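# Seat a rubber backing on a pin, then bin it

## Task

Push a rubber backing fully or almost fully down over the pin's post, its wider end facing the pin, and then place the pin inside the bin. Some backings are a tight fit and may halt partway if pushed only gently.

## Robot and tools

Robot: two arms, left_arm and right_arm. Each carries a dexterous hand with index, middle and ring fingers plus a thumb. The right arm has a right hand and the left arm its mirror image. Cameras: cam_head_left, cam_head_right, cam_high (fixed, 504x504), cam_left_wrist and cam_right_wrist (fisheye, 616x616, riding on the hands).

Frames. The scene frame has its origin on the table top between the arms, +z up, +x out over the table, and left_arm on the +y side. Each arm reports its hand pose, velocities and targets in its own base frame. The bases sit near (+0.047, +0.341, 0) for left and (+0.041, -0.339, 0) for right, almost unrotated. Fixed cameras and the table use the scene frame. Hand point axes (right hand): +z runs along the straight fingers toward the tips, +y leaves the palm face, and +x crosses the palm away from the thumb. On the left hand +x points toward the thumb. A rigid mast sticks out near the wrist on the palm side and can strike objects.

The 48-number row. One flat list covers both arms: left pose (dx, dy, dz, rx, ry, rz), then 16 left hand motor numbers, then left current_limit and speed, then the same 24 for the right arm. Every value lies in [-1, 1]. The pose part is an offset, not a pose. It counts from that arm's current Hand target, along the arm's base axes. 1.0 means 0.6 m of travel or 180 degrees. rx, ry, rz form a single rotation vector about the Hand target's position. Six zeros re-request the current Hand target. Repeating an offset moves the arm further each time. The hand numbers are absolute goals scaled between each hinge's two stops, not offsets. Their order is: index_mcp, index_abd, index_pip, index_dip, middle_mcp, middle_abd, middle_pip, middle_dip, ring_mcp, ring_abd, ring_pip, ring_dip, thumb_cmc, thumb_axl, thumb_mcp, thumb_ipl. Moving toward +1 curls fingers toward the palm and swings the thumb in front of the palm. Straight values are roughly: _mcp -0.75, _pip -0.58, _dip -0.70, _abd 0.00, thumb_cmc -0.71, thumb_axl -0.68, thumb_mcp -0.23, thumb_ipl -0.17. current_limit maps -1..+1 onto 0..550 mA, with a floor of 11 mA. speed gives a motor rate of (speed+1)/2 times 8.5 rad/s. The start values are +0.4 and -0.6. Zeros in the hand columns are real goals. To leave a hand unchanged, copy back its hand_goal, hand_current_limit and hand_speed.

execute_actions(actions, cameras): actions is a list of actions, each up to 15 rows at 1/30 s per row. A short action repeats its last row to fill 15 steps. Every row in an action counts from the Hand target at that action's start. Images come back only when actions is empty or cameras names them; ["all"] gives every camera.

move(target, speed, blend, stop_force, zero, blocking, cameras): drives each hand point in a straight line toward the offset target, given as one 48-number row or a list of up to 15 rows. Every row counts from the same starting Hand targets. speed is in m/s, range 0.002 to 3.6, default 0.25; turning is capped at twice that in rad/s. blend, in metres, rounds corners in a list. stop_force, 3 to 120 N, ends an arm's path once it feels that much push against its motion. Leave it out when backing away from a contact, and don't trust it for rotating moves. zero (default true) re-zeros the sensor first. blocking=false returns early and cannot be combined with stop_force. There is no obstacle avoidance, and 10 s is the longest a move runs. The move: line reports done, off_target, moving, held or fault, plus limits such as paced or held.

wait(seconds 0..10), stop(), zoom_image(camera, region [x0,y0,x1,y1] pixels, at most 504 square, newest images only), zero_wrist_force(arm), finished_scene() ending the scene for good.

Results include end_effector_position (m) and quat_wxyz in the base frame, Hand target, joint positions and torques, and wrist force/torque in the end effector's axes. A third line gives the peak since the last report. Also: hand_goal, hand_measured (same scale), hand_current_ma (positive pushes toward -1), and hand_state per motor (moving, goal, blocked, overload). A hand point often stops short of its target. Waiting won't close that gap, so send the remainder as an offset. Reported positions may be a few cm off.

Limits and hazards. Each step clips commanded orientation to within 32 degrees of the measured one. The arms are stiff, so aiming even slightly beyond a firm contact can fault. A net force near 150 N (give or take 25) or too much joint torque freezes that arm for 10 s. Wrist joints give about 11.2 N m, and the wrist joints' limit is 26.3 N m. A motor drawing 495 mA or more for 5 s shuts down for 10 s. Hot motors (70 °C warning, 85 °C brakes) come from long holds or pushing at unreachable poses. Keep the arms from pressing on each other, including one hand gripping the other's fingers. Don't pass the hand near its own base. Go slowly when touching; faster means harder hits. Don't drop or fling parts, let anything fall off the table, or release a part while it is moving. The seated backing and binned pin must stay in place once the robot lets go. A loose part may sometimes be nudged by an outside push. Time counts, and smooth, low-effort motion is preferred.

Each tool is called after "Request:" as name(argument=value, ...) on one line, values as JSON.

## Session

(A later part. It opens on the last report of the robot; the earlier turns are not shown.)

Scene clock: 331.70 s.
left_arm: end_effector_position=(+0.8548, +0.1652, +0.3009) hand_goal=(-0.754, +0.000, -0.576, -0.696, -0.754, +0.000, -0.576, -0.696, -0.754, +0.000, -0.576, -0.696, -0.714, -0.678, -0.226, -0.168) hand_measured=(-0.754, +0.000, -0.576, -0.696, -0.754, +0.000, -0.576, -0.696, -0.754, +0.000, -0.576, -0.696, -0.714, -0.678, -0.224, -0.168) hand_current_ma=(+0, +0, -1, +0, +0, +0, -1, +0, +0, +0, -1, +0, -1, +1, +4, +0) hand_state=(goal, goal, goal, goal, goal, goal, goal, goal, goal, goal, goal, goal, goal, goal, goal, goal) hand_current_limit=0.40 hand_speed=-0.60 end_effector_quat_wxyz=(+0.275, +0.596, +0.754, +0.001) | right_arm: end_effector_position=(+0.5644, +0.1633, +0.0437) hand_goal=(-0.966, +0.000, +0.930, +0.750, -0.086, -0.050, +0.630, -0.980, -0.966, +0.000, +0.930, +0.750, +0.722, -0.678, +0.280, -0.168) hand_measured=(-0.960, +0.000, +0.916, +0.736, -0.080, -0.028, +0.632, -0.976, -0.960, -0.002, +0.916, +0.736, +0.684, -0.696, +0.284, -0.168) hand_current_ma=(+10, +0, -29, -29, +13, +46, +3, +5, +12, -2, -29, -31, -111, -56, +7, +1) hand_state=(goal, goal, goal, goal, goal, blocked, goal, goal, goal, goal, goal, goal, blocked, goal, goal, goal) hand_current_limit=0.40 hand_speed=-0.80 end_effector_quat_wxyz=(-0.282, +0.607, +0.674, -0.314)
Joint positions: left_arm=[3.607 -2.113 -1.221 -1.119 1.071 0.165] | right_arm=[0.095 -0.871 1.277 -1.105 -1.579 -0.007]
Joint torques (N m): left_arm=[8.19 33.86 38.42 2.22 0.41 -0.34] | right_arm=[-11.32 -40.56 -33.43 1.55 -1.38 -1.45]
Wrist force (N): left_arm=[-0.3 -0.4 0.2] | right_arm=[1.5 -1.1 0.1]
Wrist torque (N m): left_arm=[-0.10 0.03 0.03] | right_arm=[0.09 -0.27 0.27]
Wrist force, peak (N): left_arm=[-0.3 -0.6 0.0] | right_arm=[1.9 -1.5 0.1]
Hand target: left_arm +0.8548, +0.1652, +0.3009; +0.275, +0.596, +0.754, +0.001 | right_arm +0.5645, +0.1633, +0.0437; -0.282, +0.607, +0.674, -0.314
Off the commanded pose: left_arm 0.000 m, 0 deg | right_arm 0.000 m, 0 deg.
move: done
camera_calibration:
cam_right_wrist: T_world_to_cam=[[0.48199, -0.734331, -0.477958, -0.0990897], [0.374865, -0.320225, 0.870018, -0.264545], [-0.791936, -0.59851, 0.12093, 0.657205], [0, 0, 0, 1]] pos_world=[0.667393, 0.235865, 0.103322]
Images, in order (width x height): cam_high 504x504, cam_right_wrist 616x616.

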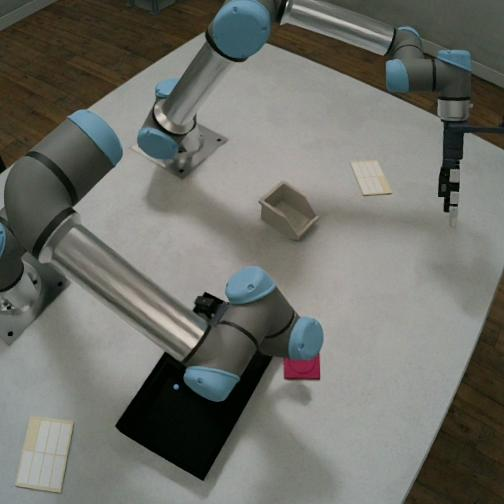

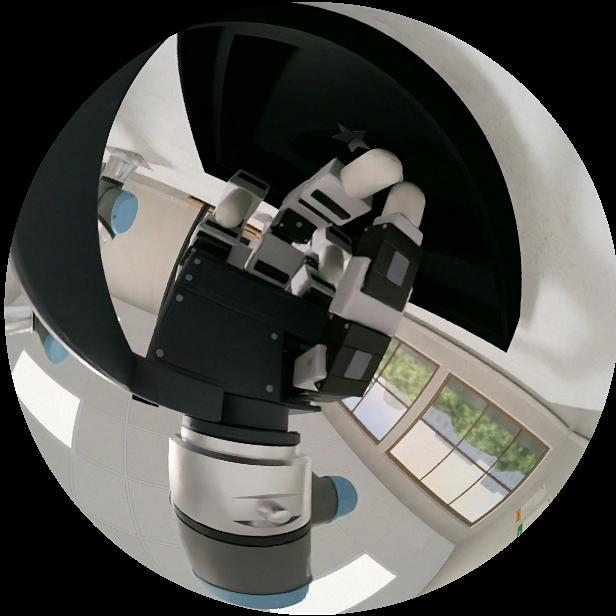

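Request:
move(target=[0,0,0,0,0,0,-0.754,0,-0.576,-0.696,-0.754,0,-0.576,-0.696,-0.754,0,-0.576,-0.696,-0.714,-0.678,-0.226,-0.168,0.4,-0.6,0,0,-0.0383,0,0,0,-0.965,0,0.93,0.75,-0.085,-0.05,0.63,-0.98,-0.965,0,0.93,0.75,0.722,-0.678,0.281,-0.168,0.4,-0.8], speed=0.012, stop_force=3, cameras=["cam_right_wrist"])

Request:
zoom_image(camera="cam_right_wrist", region=[385, 155, 425, 195])

Scene clock: 335.00 s.
left_arm: end_effector_position=(+0.8548, +0.1652, +0.3009) hand_goal=(-0.754, +0.000, -0.576, -0.696, -0.754, +0.000, -0.576, -0.696, -0.754, +0.000, -0.576, -0.696, -0.714, -0.678, -0.226, -0.168) hand_measured=(-0.754, +0.000, -0.576, -0.696, -0.754, +0.000, -0.576, -0.696, -0.754, +0.000, -0.576, -0.696, -0.714, -0.678, -0.224, -0.168) hand_current_ma=(+0, +0, -1, +0, +0, +0, -1, +0, +0, +0, -1, +0, -1, +1, +4, +0) hand_state=(goal, goal, goal, goal, goal, goal, goal, goal, goal, goal, goal, goal, goal, goal, goal, goal) hand_current_limit=0.40 hand_speed=-0.60 end_effector_quat_wxyz=(+0.275, +0.596, +0.754, +0.001) | right_arm: end_effector_position=(+0.5645, +0.1633, +0.0236) hand_goal=(-0.966, +0.000, +0.930, +0.750, -0.086, -0.050, +0.630, -0.980, -0.966, +0.000, +0.930, +0.750, +0.722, -0.678, +0.280, -0.168) hand_measured=(-0.960, +0.000, +0.916, +0.736, -0.078, -0.028, +0.636, -0.976, -0.960, -0.002, +0.916, +0.736, +0.684, -0.696, +0.284, -0.166) hand_current_ma=(+10, +0, -29, -29, +16, +46, +10, +5, +12, -2, -29, -31, -111, -56, +8, +2) hand_state=(goal, goal, goal, goal, goal, blocked, goal, goal, goal, goal, goal, goal, blocked, goal, goal, goal) hand_current_limit=0.40 hand_speed=-0.80 end_effector_quat_wxyz=(-0.282, +0.607, +0.674, -0.314)
Joint positions: left_arm=[3.607 -2.113 -1.221 -1.119 1.071 0.165] | right_arm=[0.094 -0.851 1.297 -1.145 -1.579 -0.007]
Joint torques (N m): left_arm=[9.21 33.82 37.97 2.09 0.49 -0.13] | right_arm=[-10.07 -54.27 -31.78 1.64 -0.24 -1.49]
Wrist force (N): left_arm=[-0.3 -0.4 -0.1] | right_arm=[1.1 -2.6 -0.6]
Wrist torque (N m): left_arm=[-0.07 0.04 0.03] | right_arm=[-0.06 -0.23 0.25]
Wrist force, peak (N): left_arm=[-0.4 -0.5 0.2] | right_arm=[0.6 -5.1 -2.6]
Hand target: left_arm +0.8548, +0.1652, +0.3009; +0.275, +0.596, +0.754, +0.001 | right_arm +0.5645, +0.1633, +0.0236; -0.282, +0.607, +0.674, -0.314 (not the last commanded pose)
Off the commanded pose: left_arm 0.000 m, 0 deg | right_arm 0.003 m, 0 deg.
move: contact (right_arm)
camera_calibration:
cam_right_wrist: T_world_to_cam=[[0.48199, -0.734331, -0.477958, -0.10877], [0.374865, -0.320225, 0.870018, -0.247214], [-0.791936, -0.59851, 0.12093, 0.659643], [0, 0, 0, 1]] pos_world=[0.667493, 0.235765, 0.0833224]
Images, in order (width x height): cam_right_wrist 616x616.

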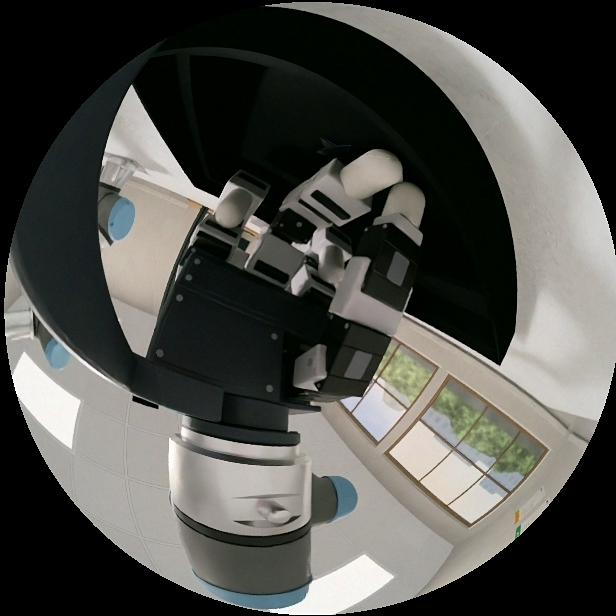

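Scaled by 12.600 from the camera's 616x616 image, which has a finer 880x880 frame.

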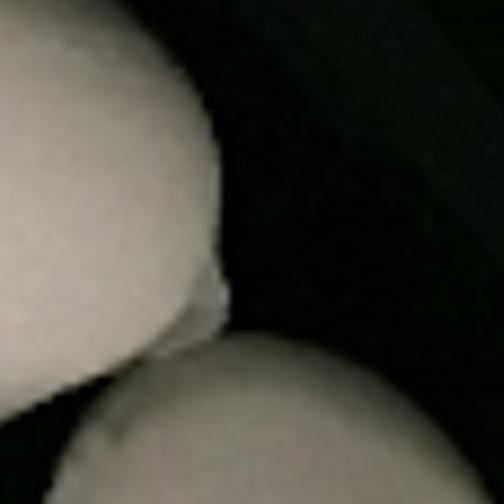

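Request:
move(target=[[0,0,0,0,0,0,-0.754,0,-0.576,-0.696,-0.754,0,-0.576,-0.696,-0.754,0,-0.576,-0.696,-0.714,-0.678,-0.226,-0.168,0.4,-0.6,0,0,-0.0020,0,0,0,-0.965,0,0.93,0.75,-0.085,-0.05,0.63,-0.98,-0.965,0,0.93,0.75,0.722,-0.678,0.281,-0.168,0.4,-0.95],[0,0,0,0,0,0,-0.754,0,-0.576,-0.696,-0.754,0,-0.576,-0.696,-0.754,0,-0.576,-0.696,-0.714,-0.678,-0.226,-0.168,0.4,-0.6,0,0,-0.0020,0,0,0,-0.965,0,0.93,0.75,-0.085,0.1,0.63,-0.98,-0.965,0,0.93,0.75,0.682,-0.678,0.281,-0.168,0.4,-0.95]], speed=0.02, cameras=["cam_right_wrist"])

Request:
zoom_image(camera="cam_right_wrist", region=[385, 155, 425, 195])

Scene clock: 337.03 s.
left_arm: end_effector_position=(+0.8548, +0.1652, +0.3009) hand_goal=(-0.754, +0.000, -0.576, -0.696, -0.754, +0.000, -0.576, -0.696, -0.754, +0.000, -0.576, -0.696, -0.714, -0.678, -0.226, -0.168) hand_measured=(-0.754, +0.000, -0.576, -0.696, -0.754, +0.000, -0.576, -0.696, -0.754, +0.000, -0.576, -0.696, -0.714, -0.678, -0.224, -0.168) hand_current_ma=(+0, +0, -1, +0, +0, +0, -1, +0, +0, +0, -1, +0, -1, +1, +4, +0) hand_state=(goal, goal, goal, goal, goal, goal, goal, goal, goal, goal, goal, goal, goal, goal, goal, goal) hand_current_limit=0.40 hand_speed=-0.60 end_effector_quat_wxyz=(+0.275, +0.596, +0.754, +0.001) | right_arm: end_effector_position=(+0.5645, +0.1633, +0.0224) hand_goal=(-0.966, +0.000, +0.930, +0.750, -0.086, +0.100, +0.630, -0.980, -0.966, +0.000, +0.930, +0.750, +0.682, -0.678, +0.280, -0.168) hand_measured=(-0.960, +0.000, +0.916, +0.736, -0.080, +0.094, +0.632, -0.976, -0.960, -0.002, +0.916, +0.736, +0.678, -0.680, +0.282, -0.166) hand_current_ma=(+10, +0, -29, -29, +9, -10, +3, +5, +12, -2, -29, -31, -5, -4, +3, +2) hand_state=(goal, goal, goal, goal, goal, goal, goal, goal, goal, goal, goal, goal, goal, goal, goal, goal) hand_current_limit=0.40 hand_speed=-0.95 end_effector_quat_wxyz=(-0.282, +0.607, +0.674, -0.314)
Joint positions: left_arm=[3.607 -2.113 -1.221 -1.119 1.071 0.165] | right_arm=[0.094 -0.85 1.298 -1.148 -1.579 -0.007]
Joint torques (N m): left_arm=[8.16 34.27 38.28 2.22 0.45 0.09] | right_arm=[-10.35 -42.99 -8.3 -2.12 0.56 -1.33]
Wrist force (N): left_arm=[-0.4 -0.2 0.2] | right_arm=[1.1 -1.6 0.1]
Wrist torque (N m): left_arm=[-0.06 0.04 0.02] | right_arm=[0.02 -0.23 0.25]
Wrist force, peak (N): left_arm=[-0.3 -0.6 0.1] | right_arm=[0.7 -6.7 -3.3]
Hand target: left_arm +0.8548, +0.1652, +0.3009; +0.275, +0.596, +0.754, +0.001 | right_arm +0.5645, +0.1633, +0.0224; -0.282, +0.607, +0.674, -0.314
Off the commanded pose: left_arm 0.000 m, 0 deg | right_arm 0.000 m, 0 deg.
move: done
camera_calibration:
cam_right_wrist: T_world_to_cam=[[0.481972, -0.734315, -0.478001, -0.10938], [0.374888, -0.320261, 0.869995, -0.246088], [-0.791935, -0.59851, 0.120929, 0.6598], [0, 0, 0, 1]] pos_world=[0.667493, 0.235765, 0.0820224]
Images, in order (width x height): cam_right_wrist 616x616.

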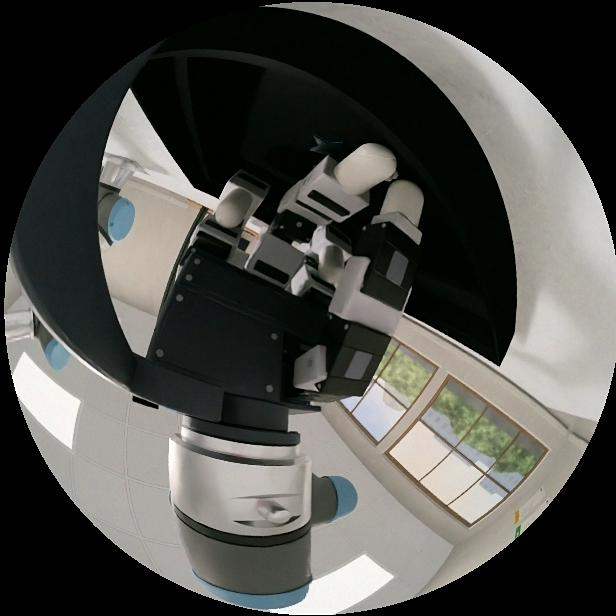

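Scaled by 12.600 from the camera's 616x616 image, which has a finer 880x880 frame.

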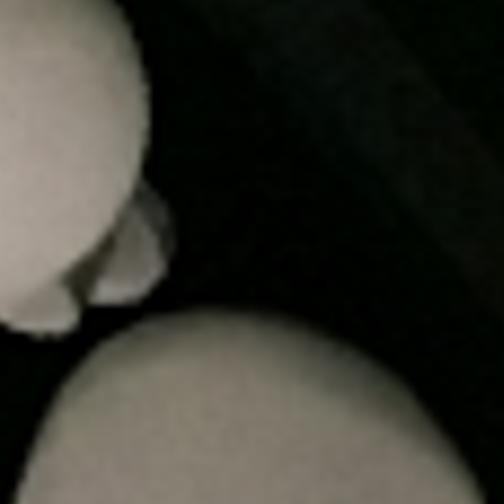

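Request:
move(target=[[0,0,0,0,0,0,-0.754,0,-0.576,-0.696,-0.754,0,-0.576,-0.696,-0.754,0,-0.576,-0.696,-0.714,-0.678,-0.226,-0.168,0.4,-0.6,0,0,0,0,0,0,-0.965,0,0.93,0.75,-0.085,0.25,0.63,-0.98,-0.965,0,0.93,0.75,0.643,-0.678,0.281,-0.168,0.4,-0.93],[0,0,0,0,0,0,-0.754,0,-0.576,-0.696,-0.754,0,-0.576,-0.696,-0.754,0,-0.576,-0.696,-0.714,-0.678,-0.226,-0.168,0.4,-0.6,0,0,0.06,0,0,0,-0.965,0,0.93,0.75,-0.085,0.25,0.63,-0.98,-0.965,0,0.93,0.75,0.643,-0.678,0.281,-0.168,0.4,-0.93]], speed=0.05, cameras=["cam_right_wrist"])

Request:
zoom_image(camera="cam_right_wrist", region=[340, 110, 440, 210])

Scene clock: 339.27 s.
left_arm: end_effector_position=(+0.8548, +0.1652, +0.3009) hand_goal=(-0.754, +0.000, -0.576, -0.696, -0.754, +0.000, -0.576, -0.696, -0.754, +0.000, -0.576, -0.696, -0.714, -0.678, -0.226, -0.168) hand_measured=(-0.754, +0.000, -0.576, -0.696, -0.754, +0.000, -0.576, -0.696, -0.754, +0.000, -0.576, -0.696, -0.714, -0.678, -0.224, -0.168) hand_current_ma=(+0, +0, -1, +0, +0, +0, -1, +0, +0, +0, -1, +0, -1, +1, +4, +0) hand_state=(goal, goal, goal, goal, goal, goal, goal, goal, goal, goal, goal, goal, goal, goal, goal, goal) hand_current_limit=0.40 hand_speed=-0.60 end_effector_quat_wxyz=(+0.275, +0.596, +0.754, +0.001) | right_arm: end_effector_position=(+0.5645, +0.1633, +0.0583) hand_goal=(-0.966, +0.000, +0.930, +0.750, -0.086, +0.250, +0.630, -0.980, -0.966, +0.000, +0.930, +0.750, +0.642, -0.678, +0.280, -0.168) hand_measured=(-0.960, +0.000, +0.916, +0.736, -0.084, +0.246, +0.630, -0.978, -0.960, -0.002, +0.916, +0.736, +0.644, -0.680, +0.282, -0.166) hand_current_ma=(+10, +0, -29, -29, +2, -6, +0, +3, +12, -2, -29, -31, +3, -4, +3, +2) hand_state=(goal, goal, goal, goal, goal, goal, goal, goal, goal, goal, goal, goal, goal, goal, goal, goal) hand_current_limit=0.40 hand_speed=-0.93 end_effector_quat_wxyz=(-0.282, +0.607, +0.674, -0.314)
Joint positions: left_arm=[3.607 -2.113 -1.221 -1.119 1.071 0.165] | right_arm=[0.094 -0.885 1.261 -1.075 -1.579 -0.007]
Joint torques (N m): left_arm=[8.64 33.8 38.34 2.32 0.34 0.2] | right_arm=[-9.42 -54.62 -33.25 1.8 0.55 -1.37]
Wrist force (N): left_arm=[-0.1 -0.4 0.3] | right_arm=[1.3 -1.2 0.1]
Wrist torque (N m): left_arm=[-0.09 0.00 0.05] | right_arm=[0.07 -0.24 0.25]
Wrist force, peak (N): left_arm=[-0.3 -0.6 -0.2] | right_arm=[1.5 -1.7 -0.1]
Hand target: left_arm +0.8548, +0.1652, +0.3009; +0.275, +0.596, +0.754, +0.001 | right_arm +0.5645, +0.1633, +0.0584; -0.282, +0.607, +0.674, -0.314
Off the commanded pose: left_arm 0.000 m, 0 deg | right_arm 0.000 m, 0 deg.
move: done
camera_calibration:
cam_right_wrist: T_world_to_cam=[[0.48199, -0.734331, -0.477958, -0.0921853], [0.374865, -0.320225, 0.870018, -0.277404], [-0.791936, -0.59851, 0.12093, 0.655447], [0, 0, 0, 1]] pos_world=[0.667493, 0.235765, 0.118022]
Images, in order (width x height): cam_right_wrist 616x616.

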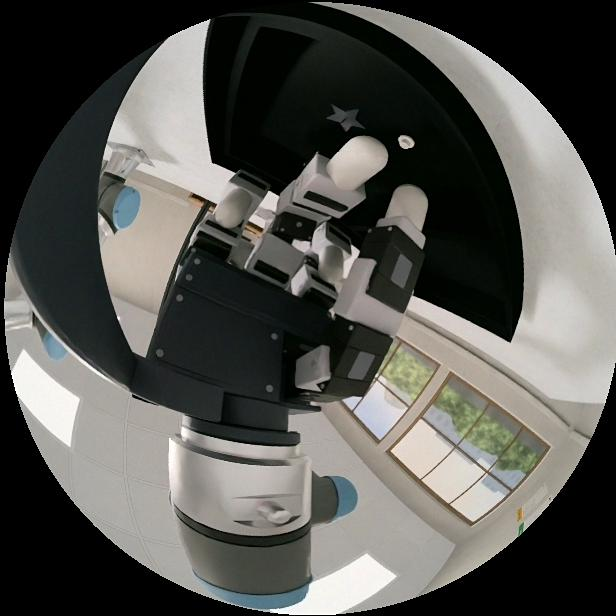

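Scaled by 5.040 from the camera's 616x616 image, which has a finer 880x880 frame.

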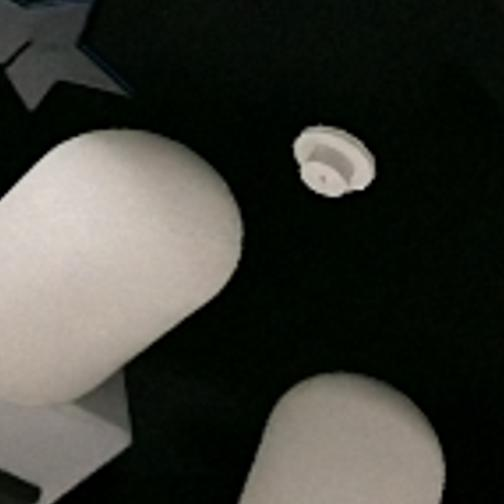

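Request:
zoom_image(camera="cam_right_wrist", region=[390, 125, 420, 155])

Request:
zoom_image(camera="cam_right_wrist", region=[320, 95, 375, 150])

Scaled by 16.800 from the camera's 616x616 image, which has a finer 880x880 frame.

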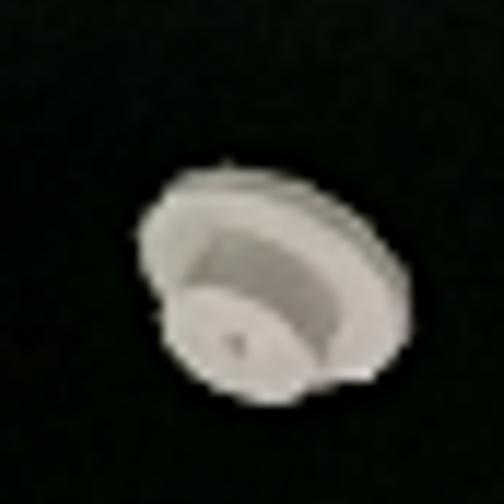

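Scaled by 9.164 from the camera's 616x616 image, which has a finer 880x880 frame.

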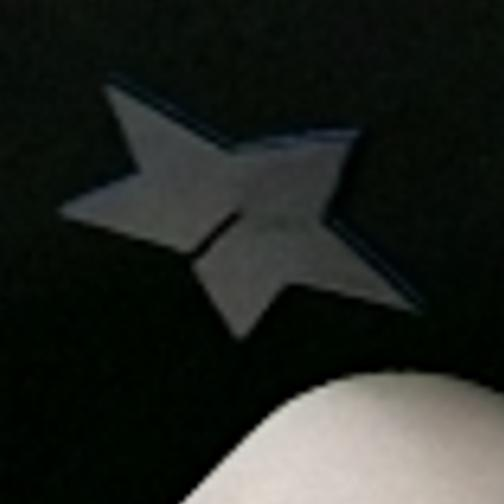

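Request:
move(target=[0,0,0,0,0,0,-0.754,0,-0.576,-0.696,-0.754,0,-0.576,-0.696,-0.754,0,-0.576,-0.696,-0.714,-0.678,-0.226,-0.168,0.4,-0.6,-0.014,-0.0013,-0.04,0,0,0,-0.965,0,0.93,0.75,-0.085,0.25,0.63,-0.98,-0.965,0,0.93,0.75,0.643,-0.678,0.281,-0.168,0.4,-0.93], speed=0.04, cameras=["cam_right_wrist"])

Request:
zoom_image(camera="cam_right_wrist", region=[330, 120, 430, 220])

Scene clock: 341.80 s.
left_arm: end_effector_position=(+0.8548, +0.1652, +0.3009) hand_goal=(-0.754, +0.000, -0.576, -0.696, -0.754, +0.000, -0.576, -0.696, -0.754, +0.000, -0.576, -0.696, -0.714, -0.678, -0.226, -0.168) hand_measured=(-0.754, +0.000, -0.576, -0.696, -0.754, +0.000, -0.576, -0.696, -0.754, +0.000, -0.576, -0.696, -0.714, -0.678, -0.224, -0.168) hand_current_ma=(+0, +0, -1, +0, +0, +0, -1, +0, +0, +0, -1, +0, -1, +1, +4, +0) hand_state=(goal, goal, goal, goal, goal, goal, goal, goal, goal, goal, goal, goal, goal, goal, goal, goal) hand_current_limit=0.40 hand_speed=-0.60 end_effector_quat_wxyz=(+0.275, +0.596, +0.754, +0.001) | right_arm: end_effector_position=(+0.5561, +0.1625, +0.0345) hand_goal=(-0.966, +0.000, +0.930, +0.750, -0.086, +0.250, +0.630, -0.980, -0.966, +0.000, +0.930, +0.750, +0.642, -0.678, +0.280, -0.168) hand_measured=(-0.960, +0.000, +0.916, +0.736, -0.084, +0.246, +0.630, -0.978, -0.960, -0.002, +0.916, +0.736, +0.644, -0.680, +0.282, -0.166) hand_current_ma=(+10, +0, -29, -29, +2, -6, +0, +3, +12, -2, -29, -31, +3, -4, +3, +2) hand_state=(goal, goal, goal, goal, goal, goal, goal, goal, goal, goal, goal, goal, goal, goal, goal, goal) hand_current_limit=0.40 hand_speed=-0.93 end_effector_quat_wxyz=(-0.282, +0.607, +0.674, -0.314)
Joint positions: left_arm=[3.607 -2.113 -1.221 -1.119 1.071 0.165] | right_arm=[0.094 -0.881 1.319 -1.138 -1.579 -0.007]
Joint torques (N m): left_arm=[8.87 34.01 38.02 2.34 0.34 0.45] | right_arm=[-2.56 -39.01 -6.53 -2.04 0.06 0.29]
Wrist force (N): left_arm=[-0.3 -0.4 -0.1] | right_arm=[1.1 -1.6 0.3]
Wrist torque (N m): left_arm=[-0.08 0.02 0.03] | right_arm=[0.01 -0.22 0.23]
Wrist force, peak (N): left_arm=[-0.2 -0.6 0.0] | right_arm=[1.5 -1.6 -0.2]
Hand target: left_arm +0.8548, +0.1652, +0.3009; +0.275, +0.596, +0.754, +0.001 | right_arm +0.5561, +0.1625, +0.0344; -0.282, +0.607, +0.674, -0.314
Off the commanded pose: left_arm 0.000 m, 0 deg | right_arm 0.000 m, 0 deg.
move: done
camera_calibration:
cam_right_wrist: T_world_to_cam=[[0.48199, -0.734331, -0.477958, -0.100195], [0.374865, -0.320225, 0.870018, -0.253755], [-0.791936, -0.59851, 0.12093, 0.651285], [0, 0, 0, 1]] pos_world=[0.659193, 0.234965, 0.0941224]
Images, in order (width x height): cam_right_wrist 616x616.

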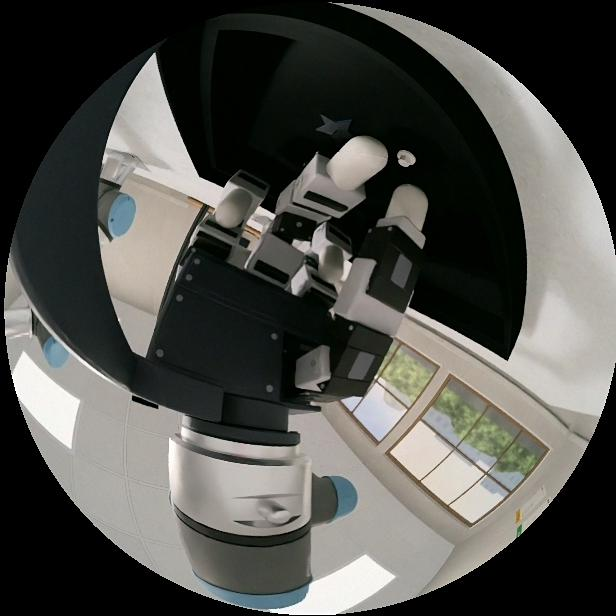

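Scaled by 5.040 from the camera's 616x616 image, which has a finer 880x880 frame.

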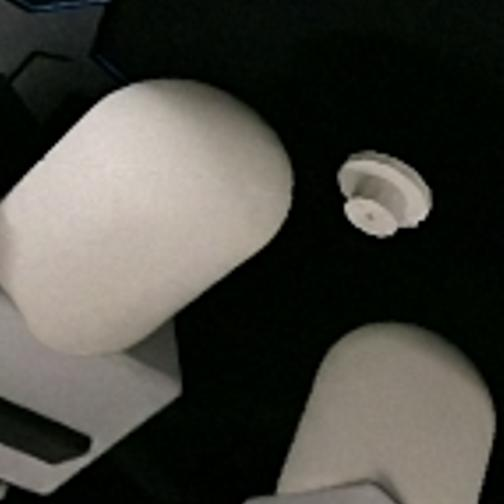

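Request:
move(target=[[0,0,0,0,0,0,-0.754,0,-0.576,-0.696,-0.754,0,-0.576,-0.696,-0.754,0,-0.576,-0.696,-0.714,-0.678,-0.226,-0.168,0.4,-0.6,0,0,0,0,0,0,-0.965,0,0.93,0.75,-0.085,0.25,0.635,-0.98,-0.965,0,0.93,0.75,0.676,-0.678,0.281,-0.168,0.4,-0.93],[0,0,0,0,0,0,-0.754,0,-0.576,-0.696,-0.754,0,-0.576,-0.696,-0.754,0,-0.576,-0.696,-0.714,-0.678,-0.226,-0.168,0.4,-0.6,0,0,-0.02,0,0,0,-0.965,0,0.93,0.75,-0.085,0.25,0.635,-0.98,-0.965,0,0.93,0.75,0.676,-0.678,0.281,-0.168,0.4,-0.93]], speed=0.02, cameras=["cam_right_wrist"])

Request:
zoom_image(camera="cam_right_wrist", region=[340, 130, 430, 220])

Scene clock: 343.73 s.
left_arm: end_effector_position=(+0.8548, +0.1652, +0.3009) hand_goal=(-0.754, +0.000, -0.576, -0.696, -0.754, +0.000, -0.576, -0.696, -0.754, +0.000, -0.576, -0.696, -0.714, -0.678, -0.226, -0.168) hand_measured=(-0.754, +0.000, -0.576, -0.696, -0.754, +0.000, -0.576, -0.696, -0.754, +0.000, -0.576, -0.696, -0.714, -0.678, -0.224, -0.168) hand_current_ma=(+0, +0, -1, +0, +0, +0, -1, +0, +0, +0, -1, +0, -1, +1, +4, +0) hand_state=(goal, goal, goal, goal, goal, goal, goal, goal, goal, goal, goal, goal, goal, goal, goal, goal) hand_current_limit=0.40 hand_speed=-0.60 end_effector_quat_wxyz=(+0.275, +0.596, +0.754, +0.001) | right_arm: end_effector_position=(+0.5561, +0.1625, +0.0225) hand_goal=(-0.966, +0.000, +0.930, +0.750, -0.086, +0.250, +0.634, -0.980, -0.966, +0.000, +0.930, +0.750, +0.676, -0.678, +0.280, -0.168) hand_measured=(-0.960, +0.000, +0.916, +0.736, -0.084, +0.246, +0.630, -0.978, -0.960, -0.002, +0.916, +0.736, +0.672, -0.680, +0.282, -0.166) hand_current_ma=(+10, +0, -29, -29, +2, -6, -5, +3, +12, -2, -29, -31, -5, -4, +3, +2) hand_state=(goal, goal, goal, goal, goal, goal, goal, goal, goal, goal, goal, goal, goal, goal, goal, goal) hand_current_limit=0.40 hand_speed=-0.93 end_effector_quat_wxyz=(-0.282, +0.607, +0.674, -0.314)
Joint positions: left_arm=[3.607 -2.113 -1.221 -1.119 1.071 0.165] | right_arm=[0.094 -0.868 1.331 -1.162 -1.579 -0.007]
Joint torques (N m): left_arm=[8.78 34.26 37.98 2.3 0.21 0.57] | right_arm=[9.82 -38.8 -3.99 -1.92 0.59 1.24]
Wrist force (N): left_arm=[-0.3 -0.6 -0.1] | right_arm=[1.4 -1.4 0.3]
Wrist torque (N m): left_arm=[-0.09 0.03 0.03] | right_arm=[0.04 -0.25 0.27]
Wrist force, peak (N): left_arm=[-0.5 -0.6 -0.1] | right_arm=[1.5 -1.7 0.2]
Hand target: left_arm +0.8548, +0.1652, +0.3009; +0.275, +0.596, +0.754, +0.001 | right_arm +0.5561, +0.1625, +0.0224; -0.282, +0.607, +0.674, -0.314
Off the commanded pose: left_arm 0.000 m, 0 deg | right_arm 0.000 m, 0 deg.
move: done
camera_calibration:
cam_right_wrist: T_world_to_cam=[[0.481931, -0.734375, -0.47795, -0.105835], [0.37484, -0.320245, 0.870022, -0.243256], [-0.791983, -0.598445, 0.120937, 0.652673], [0, 0, 0, 1]] pos_world=[0.659093, 0.234965, 0.0821225]
Images, in order (width x height): cam_right_wrist 616x616.

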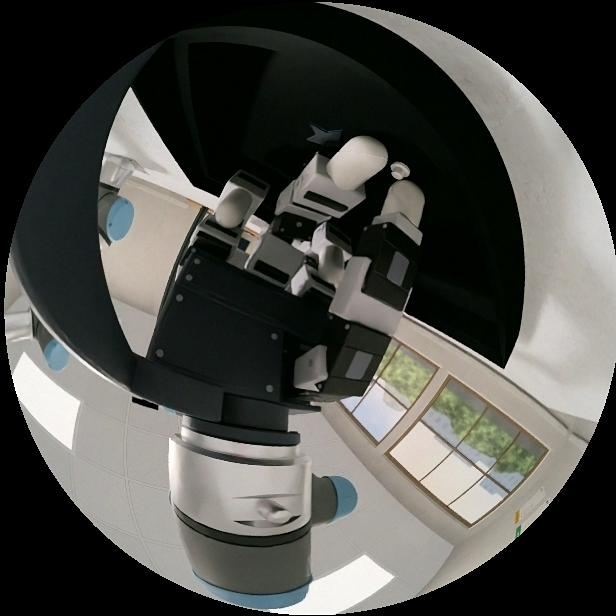

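Scaled by 5.600 from the camera's 616x616 image, which has a finer 880x880 frame.

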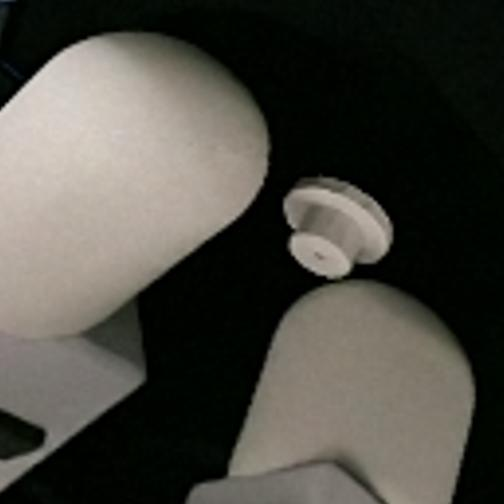

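Request:
move(target=[[0,0,0,0,0,0,-0.754,0,-0.576,-0.696,-0.754,0,-0.576,-0.696,-0.754,0,-0.576,-0.696,-0.714,-0.678,-0.226,-0.168,0.4,-0.6,0.003,0,-0.0004,0,0,0,-0.965,0,0.93,0.75,-0.085,0.25,0.635,-0.98,-0.965,0,0.93,0.75,0.676,-0.678,0.281,-0.168,0.4,-0.95],[0,0,0,0,0,0,-0.754,0,-0.576,-0.696,-0.754,0,-0.576,-0.696,-0.754,0,-0.576,-0.696,-0.714,-0.678,-0.226,-0.168,0.4,-0.6,0.003,0,-0.0004,0,0,0,-0.965,0,0.93,0.75,-0.085,0.03,0.635,-0.98,-0.965,0,0.93,0.75,0.682,-0.678,0.281,-0.168,0.4,-0.95]], speed=0.02, cameras=["cam_right_wrist"])

Request:
zoom_image(camera="cam_right_wrist", region=[365, 145, 425, 205])

Scene clock: 346.63 s.
left_arm: end_effector_position=(+0.8548, +0.1652, +0.3009) hand_goal=(-0.754, +0.000, -0.576, -0.696, -0.754, +0.000, -0.576, -0.696, -0.754, +0.000, -0.576, -0.696, -0.714, -0.678, -0.226, -0.168) hand_measured=(-0.754, +0.000, -0.576, -0.696, -0.754, +0.000, -0.576, -0.696, -0.754, +0.000, -0.576, -0.696, -0.714, -0.678, -0.224, -0.168) hand_current_ma=(+0, +0, -1, +0, +0, +0, -1, +0, +0, +0, -1, +0, -1, +1, +4, +0) hand_state=(goal, goal, goal, goal, goal, goal, goal, goal, goal, goal, goal, goal, goal, goal, goal, goal) hand_current_limit=0.40 hand_speed=-0.60 end_effector_quat_wxyz=(+0.275, +0.596, +0.754, +0.001) | right_arm: end_effector_position=(+0.5579, +0.1625, +0.0222) hand_goal=(-0.966, +0.000, +0.930, +0.750, -0.086, +0.030, +0.634, -0.980, -0.966, +0.000, +0.930, +0.750, +0.682, -0.678, +0.280, -0.168) hand_measured=(-0.960, +0.000, +0.916, +0.736, -0.082, +0.046, +0.636, -0.978, -0.960, -0.002, +0.916, +0.736, +0.678, -0.680, +0.282, -0.166) hand_current_ma=(+10, +0, -29, -29, +7, +29, +3, +3, +12, -2, -29, -31, -5, -4, +3, +2) hand_state=(goal, goal, goal, goal, goal, goal, goal, goal, goal, goal, goal, goal, goal, goal, goal, goal) hand_current_limit=0.40 hand_speed=-0.95 end_effector_quat_wxyz=(-0.282, +0.607, +0.674, -0.314)
Joint positions: left_arm=[3.607 -2.113 -1.221 -1.119 1.071 0.165] | right_arm=[0.094 -0.864 1.325 -1.16 -1.579 -0.007]
Joint torques (N m): left_arm=[8.34 34.16 37.64 2.41 0.35 0.93] | right_arm=[-11.87 -39.3 -31.88 1.51 -1.55 -1.16]
Wrist force (N): left_arm=[-0.3 -0.5 0.1] | right_arm=[2.1 -2.2 -0.2]
Wrist torque (N m): left_arm=[-0.09 0.03 0.03] | right_arm=[-0.01 -0.25 0.23]
Wrist force, peak (N): left_arm=[-0.2 -0.6 0.1] | right_arm=[2.2 -2.3 -0.2]
Hand target: left_arm +0.8548, +0.1652, +0.3009; +0.275, +0.596, +0.754, +0.001 | right_arm +0.5579, +0.1625, +0.0222; -0.282, +0.607, +0.674, -0.314
Off the commanded pose: left_arm 0.000 m, 0 deg | right_arm 0.000 m, 0 deg.
move: done
camera_calibration:
cam_right_wrist: T_world_to_cam=[[0.48199, -0.734331, -0.477958, -0.106894], [0.374865, -0.320225, 0.870018, -0.243691], [-0.791936, -0.59851, 0.12093, 0.654119], [0, 0, 0, 1]] pos_world=[0.660893, 0.234965, 0.0818224]
Images, in order (width x height): cam_right_wrist 616x616.

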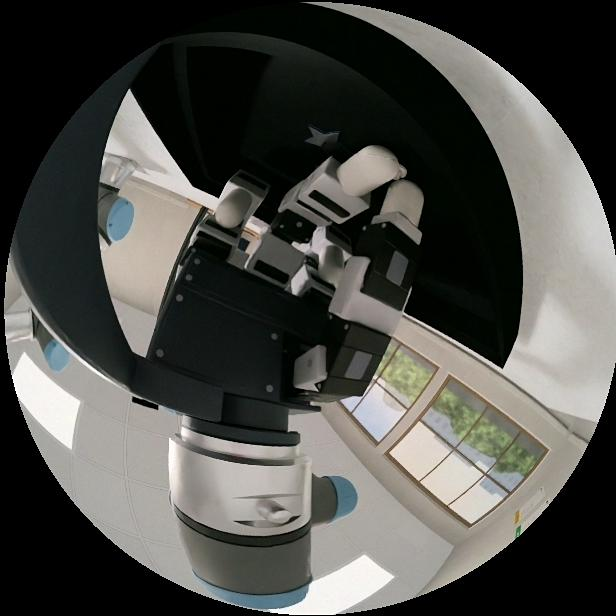

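Scaled by 8.400 from the camera's 616x616 image, which has a finer 880x880 frame.

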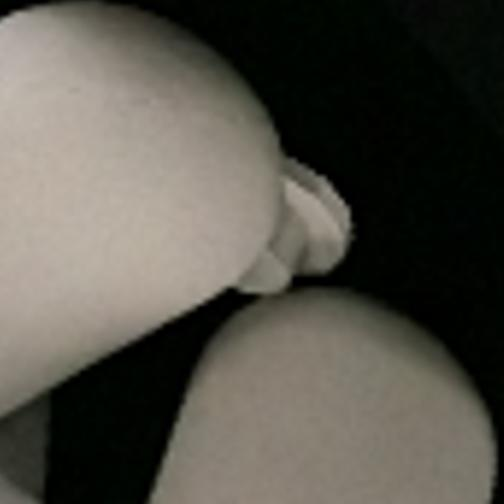

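Request:
move(target=[[0,0,0,0,0,0,-0.754,0,-0.576,-0.696,-0.754,0,-0.576,-0.696,-0.754,0,-0.576,-0.696,-0.714,-0.678,-0.226,-0.168,0.4,-0.6,-0.0009,0,-0.0006,0,0,0,-0.965,0,0.93,0.75,-0.085,0.03,0.635,-0.98,-0.965,0,0.93,0.75,0.69,-0.678,0.281,-0.168,0.4,-0.95],[0,0,0,0,0,0,-0.754,0,-0.576,-0.696,-0.754,0,-0.576,-0.696,-0.754,0,-0.576,-0.696,-0.714,-0.678,-0.226,-0.168,0.4,-0.6,-0.0009,0,-0.0006,0,0,0,-0.965,0,0.93,0.75,-0.085,-0.01,0.635,-0.98,-0.965,0,0.93,0.75,0.7,-0.678,0.281,-0.168,0.4,-0.95]], speed=0.02, cameras=["cam_right_wrist"])

Request:
zoom_image(camera="cam_right_wrist", region=[365, 145, 425, 205])

Scene clock: 348.43 s.
left_arm: end_effector_position=(+0.8548, +0.1652, +0.3009) hand_goal=(-0.754, +0.000, -0.576, -0.696, -0.754, +0.000, -0.576, -0.696, -0.754, +0.000, -0.576, -0.696, -0.714, -0.678, -0.226, -0.168) hand_measured=(-0.754, +0.000, -0.576, -0.696, -0.754, +0.000, -0.576, -0.696, -0.754, +0.000, -0.576, -0.696, -0.714, -0.678, -0.224, -0.168) hand_current_ma=(+0, +0, -1, +0, +0, +0, -1, +0, +0, +0, -1, +0, -1, +1, +4, +0) hand_state=(goal, goal, goal, goal, goal, goal, goal, goal, goal, goal, goal, goal, goal, goal, goal, goal) hand_current_limit=0.40 hand_speed=-0.60 end_effector_quat_wxyz=(+0.275, +0.596, +0.754, +0.001) | right_arm: end_effector_position=(+0.5574, +0.1624, +0.0218) hand_goal=(-0.966, +0.000, +0.930, +0.750, -0.086, -0.010, +0.634, -0.980, -0.966, +0.000, +0.930, +0.750, +0.700, -0.678, +0.280, -0.168) hand_measured=(-0.960, +0.000, +0.916, +0.736, -0.078, +0.022, +0.638, -0.978, -0.960, -0.002, +0.916, +0.736, +0.682, -0.682, +0.280, -0.166) hand_current_ma=(+10, +0, -29, -29, +15, +72, +6, +3, +12, -2, -29, -31, -40, -9, +1, +2) hand_state=(goal, goal, goal, goal, goal, blocked, goal, goal, goal, goal, goal, goal, goal, goal, goal, goal) hand_current_limit=0.40 hand_speed=-0.95 end_effector_quat_wxyz=(-0.282, +0.607, +0.674, -0.314)
Joint positions: left_arm=[3.607 -2.113 -1.221 -1.119 1.071 0.165] | right_arm=[0.094 -0.865 1.327 -1.161 -1.579 -0.007]
Joint torques (N m): left_arm=[8.51 33.66 38.35 2.41 0.26 1.2] | right_arm=[8.86 -53.49 -4 -2.3 0.69 1.27]
Wrist force (N): left_arm=[-0.2 -0.3 0.0] | right_arm=[2.2 -2.8 -1.0]
Wrist torque (N m): left_arm=[-0.07 0.02 0.03] | right_arm=[-0.06 -0.23 0.20]
Wrist force, peak (N): left_arm=[-0.2 -0.5 0.0] | right_arm=[2.4 -3.2 -1.2]
Hand target: left_arm +0.8548, +0.1652, +0.3009; +0.275, +0.596, +0.754, +0.001 | right_arm +0.5573, +0.1625, +0.0218; -0.282, +0.607, +0.674, -0.314
Off the commanded pose: left_arm 0.000 m, 0 deg | right_arm 0.000 m, 0 deg.
move: done
camera_calibration:
cam_right_wrist: T_world_to_cam=[[0.481931, -0.734375, -0.47795, -0.106748], [0.37484, -0.320245, 0.870022, -0.243221], [-0.791983, -0.598445, 0.120937, 0.653775], [0, 0, 0, 1]] pos_world=[0.660393, 0.234965, 0.0815225]
Images, in order (width x height): cam_right_wrist 616x616.

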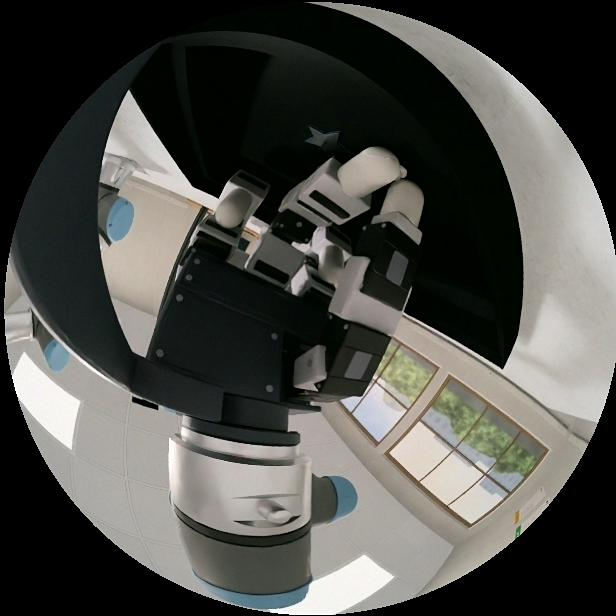

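Scaled by 8.400 from the camera's 616x616 image, which has a finer 880x880 frame.

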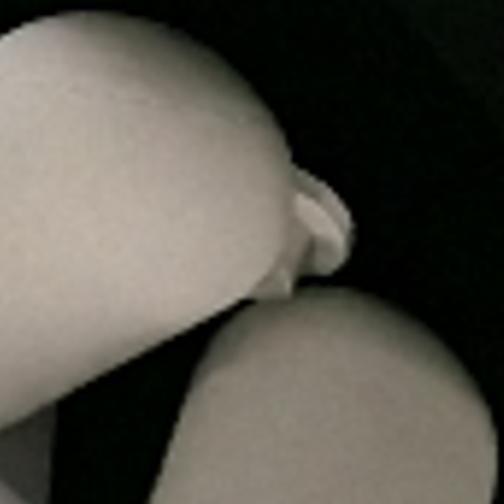

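Request:
move(target=[[0,0,0,0,0,0,-0.754,0,-0.576,-0.696,-0.754,0,-0.576,-0.696,-0.754,0,-0.576,-0.696,-0.714,-0.678,-0.226,-0.168,0.4,-0.6,0,0,0,0,0,0,-0.965,0,0.93,0.75,-0.085,0.08,0.635,-0.98,-0.965,0,0.93,0.75,0.674,-0.678,0.281,-0.168,0.4,-0.92],[0,0,0,0,0,0,-0.754,0,-0.576,-0.696,-0.754,0,-0.576,-0.696,-0.754,0,-0.576,-0.696,-0.714,-0.678,-0.226,-0.168,0.4,-0.6,-0.0013,0,0,0,0,0,-0.965,0,0.93,0.75,-0.085,0.08,0.635,-0.98,-0.965,0,0.93,0.75,0.685,-0.678,0.281,-0.168,0.4,-0.92],[0,0,0,0,0,0,-0.754,0,-0.576,-0.696,-0.754,0,-0.576,-0.696,-0.754,0,-0.576,-0.696,-0.714,-0.678,-0.226,-0.168,0.4,-0.6,-0.0013,0,0,0,0,0,-0.965,0,0.93,0.75,-0.085,-0.01,0.635,-0.98,-0.965,0,0.93,0.75,0.70,-0.678,0.281,-0.168,0.4,-0.95]], speed=0.02, cameras=["cam_right_wrist"])

Request:
zoom_image(camera="cam_right_wrist", region=[365, 145, 425, 205])

Scene clock: 351.67 s.
left_arm: end_effector_position=(+0.8548, +0.1652, +0.3009) hand_goal=(-0.754, +0.000, -0.576, -0.696, -0.754, +0.000, -0.576, -0.696, -0.754, +0.000, -0.576, -0.696, -0.714, -0.678, -0.226, -0.168) hand_measured=(-0.754, +0.000, -0.576, -0.696, -0.754, +0.000, -0.576, -0.696, -0.754, +0.000, -0.576, -0.696, -0.714, -0.678, -0.224, -0.168) hand_current_ma=(+0, +0, -1, +0, +0, +0, -1, +0, +0, +0, -1, +0, -1, +1, +4, +0) hand_state=(goal, goal, goal, goal, goal, goal, goal, goal, goal, goal, goal, goal, goal, goal, goal, goal) hand_current_limit=0.40 hand_speed=-0.60 end_effector_quat_wxyz=(+0.275, +0.596, +0.754, +0.001) | right_arm: end_effector_position=(+0.5566, +0.1625, +0.0218) hand_goal=(-0.966, +0.000, +0.930, +0.750, -0.086, -0.010, +0.634, -0.980, -0.966, +0.000, +0.930, +0.750, +0.700, -0.678, +0.280, -0.168) hand_measured=(-0.960, +0.000, +0.916, +0.736, -0.078, +0.026, +0.638, -0.978, -0.960, -0.002, +0.916, +0.736, +0.684, -0.686, +0.280, -0.168) hand_current_ma=(+10, +0, -29, -29, +14, +80, +6, +3, +12, -2, -29, -31, -33, -16, -1, +0) hand_state=(goal, goal, goal, goal, goal, blocked, goal, goal, goal, goal, goal, goal, goal, goal, goal, goal) hand_current_limit=0.40 hand_speed=-0.95 end_effector_quat_wxyz=(-0.282, +0.607, +0.674, -0.314)
Joint positions: left_arm=[3.607 -2.113 -1.221 -1.119 1.071 0.165] | right_arm=[0.094 -0.866 1.33 -1.163 -1.579 -0.007]
Joint torques (N m): left_arm=[8.63 33.92 38.47 2.36 0.25 1.26] | right_arm=[11.65 -54.52 -5.45 -1.95 0.64 1.53]
Wrist force (N): left_arm=[-0.3 -0.3 -0.1] | right_arm=[2.3 -2.5 -0.5]
Wrist torque (N m): left_arm=[-0.06 0.03 0.03] | right_arm=[-0.04 -0.25 0.21]
Wrist force, peak (N): left_arm=[-0.3 -0.5 0.1] | right_arm=[2.6 -3.1 -1.3]
Hand target: left_arm +0.8548, +0.1652, +0.3009; +0.275, +0.596, +0.754, +0.001 | right_arm +0.5566, +0.1625, +0.0218; -0.282, +0.607, +0.674, -0.314
Off the commanded pose: left_arm 0.000 m, 0 deg | right_arm 0.000 m, 0 deg.
move: done
camera_calibration:
cam_right_wrist: T_world_to_cam=[[0.48199, -0.734331, -0.477958, -0.106411], [0.374865, -0.320225, 0.870018, -0.242943], [-0.791936, -0.59851, 0.12093, 0.653125], [0, 0, 0, 1]] pos_world=[0.659593, 0.234965, 0.0815224]
Images, in order (width x height): cam_right_wrist 616x616.

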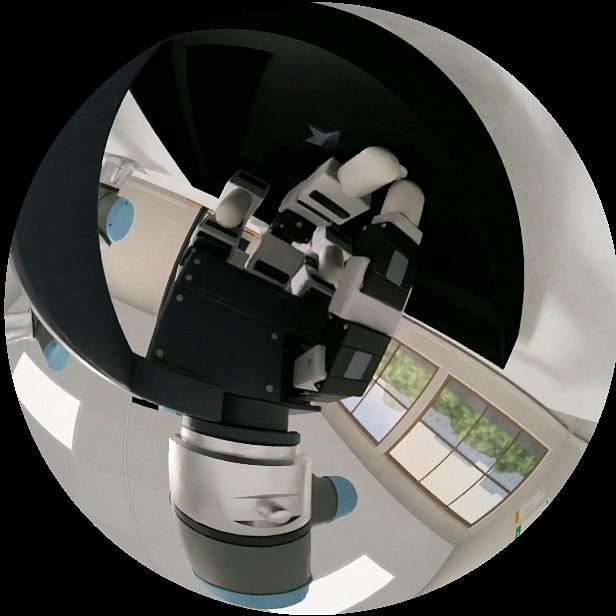

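Scaled by 8.400 from the camera's 616x616 image, which has a finer 880x880 frame.

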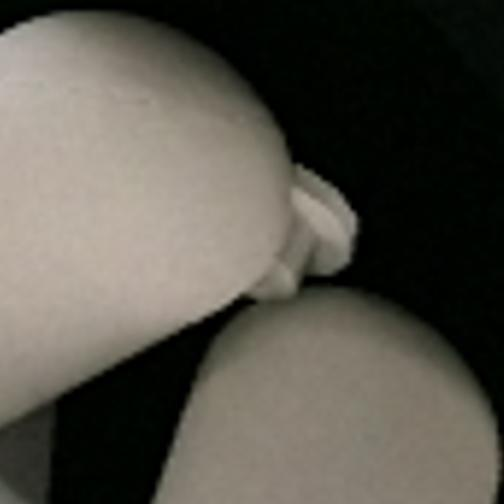

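Request:
move(target=[[0,0,0,0,0,0,-0.754,0,-0.576,-0.696,-0.754,0,-0.576,-0.696,-0.754,0,-0.576,-0.696,-0.714,-0.678,-0.226,-0.168,0.4,-0.6,0,0,0,0,0,0,-0.965,0,0.93,0.75,-0.085,-0.03,0.635,-0.98,-0.965,0,0.93,0.75,0.712,-0.678,0.281,-0.168,0.4,-0.95],[0,0,0,0,0,0,-0.754,0,-0.576,-0.696,-0.754,0,-0.576,-0.696,-0.754,0,-0.576,-0.696,-0.714,-0.678,-0.226,-0.168,0.4,-0.6,0,0,0,0,0,0,-0.965,0,0.93,0.75,-0.085,-0.05,0.635,-0.98,-0.965,0,0.93,0.75,0.728,-0.678,0.281,-0.168,0.4,-0.95],[0,0,0,0,0,0,-0.754,0,-0.576,-0.696,-0.754,0,-0.576,-0.696,-0.754,0,-0.576,-0.696,-0.714,-0.678,-0.226,-0.168,0.4,-0.6,0,0,0,0,0,0,-0.965,0,0.93,0.75,-0.085,-0.06,0.635,-0.98,-0.965,0,0.93,0.75,0.735,-0.678,0.281,-0.168,0.4,-0.95]], speed=0.02, cameras=["cam_right_wrist"])

Request:
zoom_image(camera="cam_right_wrist", region=[365, 145, 425, 205])

Scene clock: 353.77 s.
left_arm: end_effector_position=(+0.8548, +0.1652, +0.3009) hand_goal=(-0.754, +0.000, -0.576, -0.696, -0.754, +0.000, -0.576, -0.696, -0.754, +0.000, -0.576, -0.696, -0.714, -0.678, -0.226, -0.168) hand_measured=(-0.754, +0.000, -0.576, -0.696, -0.754, +0.000, -0.576, -0.696, -0.754, +0.000, -0.576, -0.696, -0.714, -0.678, -0.224, -0.168) hand_current_ma=(+0, +0, -1, +0, +0, +0, -1, +0, +0, +0, -1, +0, -1, +1, +4, +0) hand_state=(goal, goal, goal, goal, goal, goal, goal, goal, goal, goal, goal, goal, goal, goal, goal, goal) hand_current_limit=0.40 hand_speed=-0.60 end_effector_quat_wxyz=(+0.275, +0.596, +0.754, +0.001) | right_arm: end_effector_position=(+0.5566, +0.1625, +0.0218) hand_goal=(-0.966, +0.000, +0.930, +0.750, -0.086, -0.060, +0.634, -0.980, -0.966, +0.000, +0.930, +0.750, +0.734, -0.678, +0.280, -0.168) hand_measured=(-0.960, +0.000, +0.916, +0.736, -0.078, -0.004, +0.638, -0.978, -0.960, -0.002, +0.916, +0.736, +0.684, -0.692, +0.280, -0.168) hand_current_ma=(+10, +0, -29, -29, +14, +145, +6, +3, +12, -2, -29, -31, -149, -35, +1, +0) hand_state=(goal, goal, goal, goal, goal, blocked, goal, goal, goal, goal, goal, goal, blocked, goal, goal, goal) hand_current_limit=0.40 hand_speed=-0.95 end_effector_quat_wxyz=(-0.282, +0.607, +0.674, -0.314)
Joint positions: left_arm=[3.607 -2.113 -1.221 -1.119 1.071 0.165] | right_arm=[0.094 -0.866 1.33 -1.163 -1.579 -0.007]
Joint torques (N m): left_arm=[8.24 34.54 37.36 2.46 0.39 1.27] | right_arm=[7.92 -53.74 -9.4 -1.94 0.5 1.36]
Wrist force (N): left_arm=[-0.5 -0.4 0.0] | right_arm=[2.4 -2.6 -1.1]
Wrist torque (N m): left_arm=[-0.09 0.05 0.02] | right_arm=[-0.04 -0.23 0.18]
Wrist force, peak (N): left_arm=[-0.5 -0.4 0.0] | right_arm=[2.6 -3.3 -1.4]
Hand target: left_arm +0.8548, +0.1652, +0.3009; +0.275, +0.596, +0.754, +0.001 | right_arm +0.5566, +0.1625, +0.0218; -0.282, +0.607, +0.674, -0.314
Off the commanded pose: left_arm 0.000 m, 0 deg | right_arm 0.000 m, 0 deg.
move: done
camera_calibration:
cam_right_wrist: T_world_to_cam=[[0.48199, -0.734331, -0.477958, -0.106411], [0.374865, -0.320225, 0.870018, -0.242943], [-0.791936, -0.59851, 0.12093, 0.653125], [0, 0, 0, 1]] pos_world=[0.659593, 0.234965, 0.0815224]
Images, in order (width x height): cam_right_wrist 616x616.

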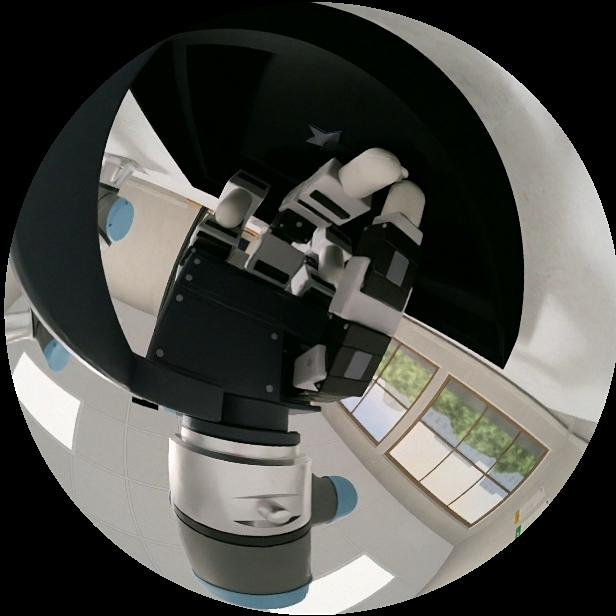

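Scaled by 8.400 from the camera's 616x616 image, which has a finer 880x880 frame.

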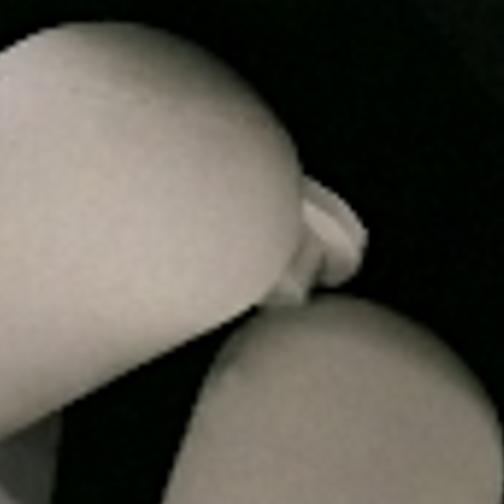

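Request:
move(target=[[0,0,0,0,0,0,-0.754,0,-0.576,-0.696,-0.754,0,-0.576,-0.696,-0.754,0,-0.576,-0.696,-0.714,-0.678,-0.226,-0.168,0.4,-0.6,0,0,0.0353,0,0,0,-0.965,0,0.93,0.75,-0.085,-0.06,0.635,-0.98,-0.965,0,0.93,0.75,0.735,-0.678,0.281,-0.168,0.4,-0.95],[0,0,0,0,0,0,-0.754,0,-0.576,-0.696,-0.754,0,-0.576,-0.696,-0.754,0,-0.576,-0.696,-0.714,-0.678,-0.226,-0.168,0.4,-0.6,-0.0377,0.0355,0.0353,0,0,0,-0.965,0,0.93,0.75,-0.085,-0.06,0.635,-0.98,-0.965,0,0.93,0.75,0.735,-0.678,0.281,-0.168,0.4,-0.95]], speed=0.04, cameras=["cam_right_wrist"])

Request:
zoom_image(camera="cam_right_wrist", region=[375, 125, 435, 185])

Request:
zoom_image(camera="cam_right_wrist", region=[395, 135, 435, 175])

Scene clock: 356.37 s.
left_arm: end_effector_position=(+0.8548, +0.1652, +0.3009) hand_goal=(-0.754, +0.000, -0.576, -0.696, -0.754, +0.000, -0.576, -0.696, -0.754, +0.000, -0.576, -0.696, -0.714, -0.678, -0.226, -0.168) hand_measured=(-0.754, +0.000, -0.576, -0.696, -0.754, +0.000, -0.576, -0.696, -0.754, +0.000, -0.576, -0.696, -0.714, -0.678, -0.224, -0.168) hand_current_ma=(+0, +0, -1, +0, +0, +0, -1, +0, +0, +0, -1, +0, -1, +1, +4, +0) hand_state=(goal, goal, goal, goal, goal, goal, goal, goal, goal, goal, goal, goal, goal, goal, goal, goal) hand_current_limit=0.40 hand_speed=-0.60 end_effector_quat_wxyz=(+0.275, +0.596, +0.754, +0.001) | right_arm: end_effector_position=(+0.5340, +0.1837, +0.0430) hand_goal=(-0.966, +0.000, +0.930, +0.750, -0.086, -0.060, +0.634, -0.980, -0.966, +0.000, +0.930, +0.750, +0.734, -0.678, +0.280, -0.168) hand_measured=(-0.960, +0.000, +0.916, +0.736, -0.084, -0.020, +0.634, -0.978, -0.960, -0.002, +0.916, +0.736, +0.684, -0.696, +0.282, -0.168) hand_current_ma=(+10, +0, -29, -29, +3, +94, +1, +3, +12, -2, -29, -31, -149, -52, +5, +1) hand_state=(goal, goal, goal, goal, goal, blocked, goal, goal, goal, goal, goal, goal, blocked, goal, goal, goal) hand_current_limit=0.40 hand_speed=-0.95 end_effector_quat_wxyz=(-0.282, +0.607, +0.674, -0.314)
Joint positions: left_arm=[3.607 -2.113 -1.221 -1.119 1.071 0.165] | right_arm=[0.129 -0.922 1.368 -1.145 -1.552 0.016]
Joint torques (N m): left_arm=[8.36 33.89 38.33 2.49 0.32 1.33] | right_arm=[13 -53.6 -5.69 -2.16 1.13 1.7]
Wrist force (N): left_arm=[-0.1 -0.4 0.1] | right_arm=[1.4 -1.5 -0.1]
Wrist torque (N m): left_arm=[-0.09 0.01 0.05] | right_arm=[0.07 -0.22 0.16]
Wrist force, peak (N): left_arm=[-0.5 -0.4 -0.1] | right_arm=[2.8 -3.2 -1.3]
Hand target: left_arm +0.8548, +0.1652, +0.3009; +0.275, +0.596, +0.754, +0.001 | right_arm +0.5339, +0.1838, +0.0430; -0.282, +0.607, +0.674, -0.314
Off the commanded pose: left_arm 0.000 m, 0 deg | right_arm 0.000 m, 0 deg.
move: done
camera_calibration:
cam_right_wrist: T_world_to_cam=[[0.481972, -0.734315, -0.478001, -0.0698278], [0.374888, -0.320261, 0.869995, -0.246048], [-0.791935, -0.59851, 0.120929, 0.645504], [0, 0, 0, 1]] pos_world=[0.637093, 0.256265, 0.102622]
Images, in order (width x height): cam_right_wrist 616x616.

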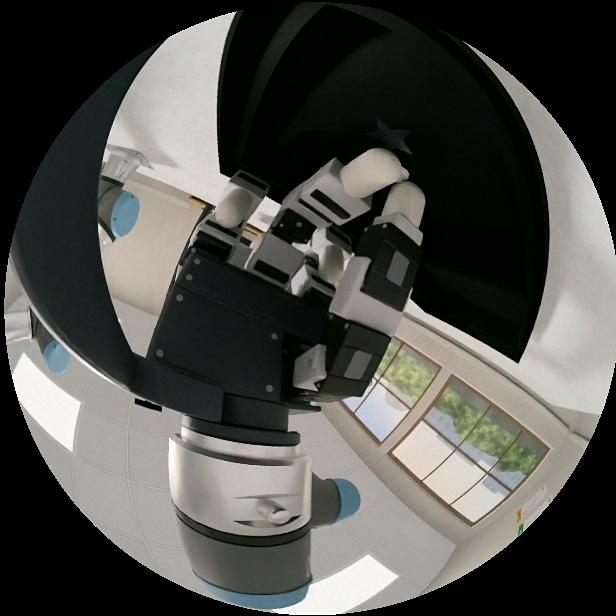

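Scaled by 8.400 from the camera's 616x616 image, which has a finer 880x880 frame.

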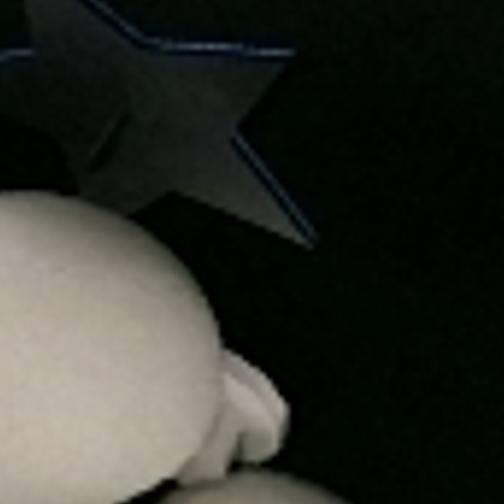

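Scaled by 12.600 from the camera's 616x616 image, which has a finer 880x880 frame.

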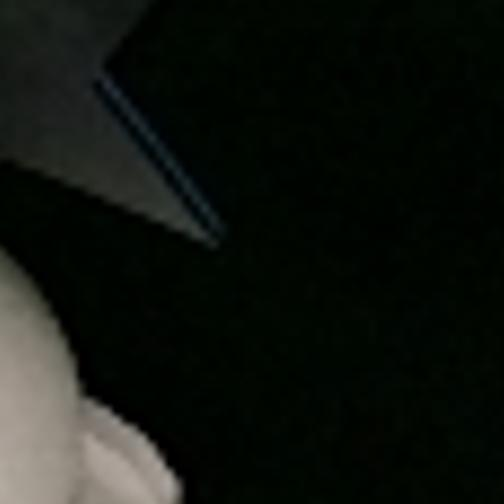

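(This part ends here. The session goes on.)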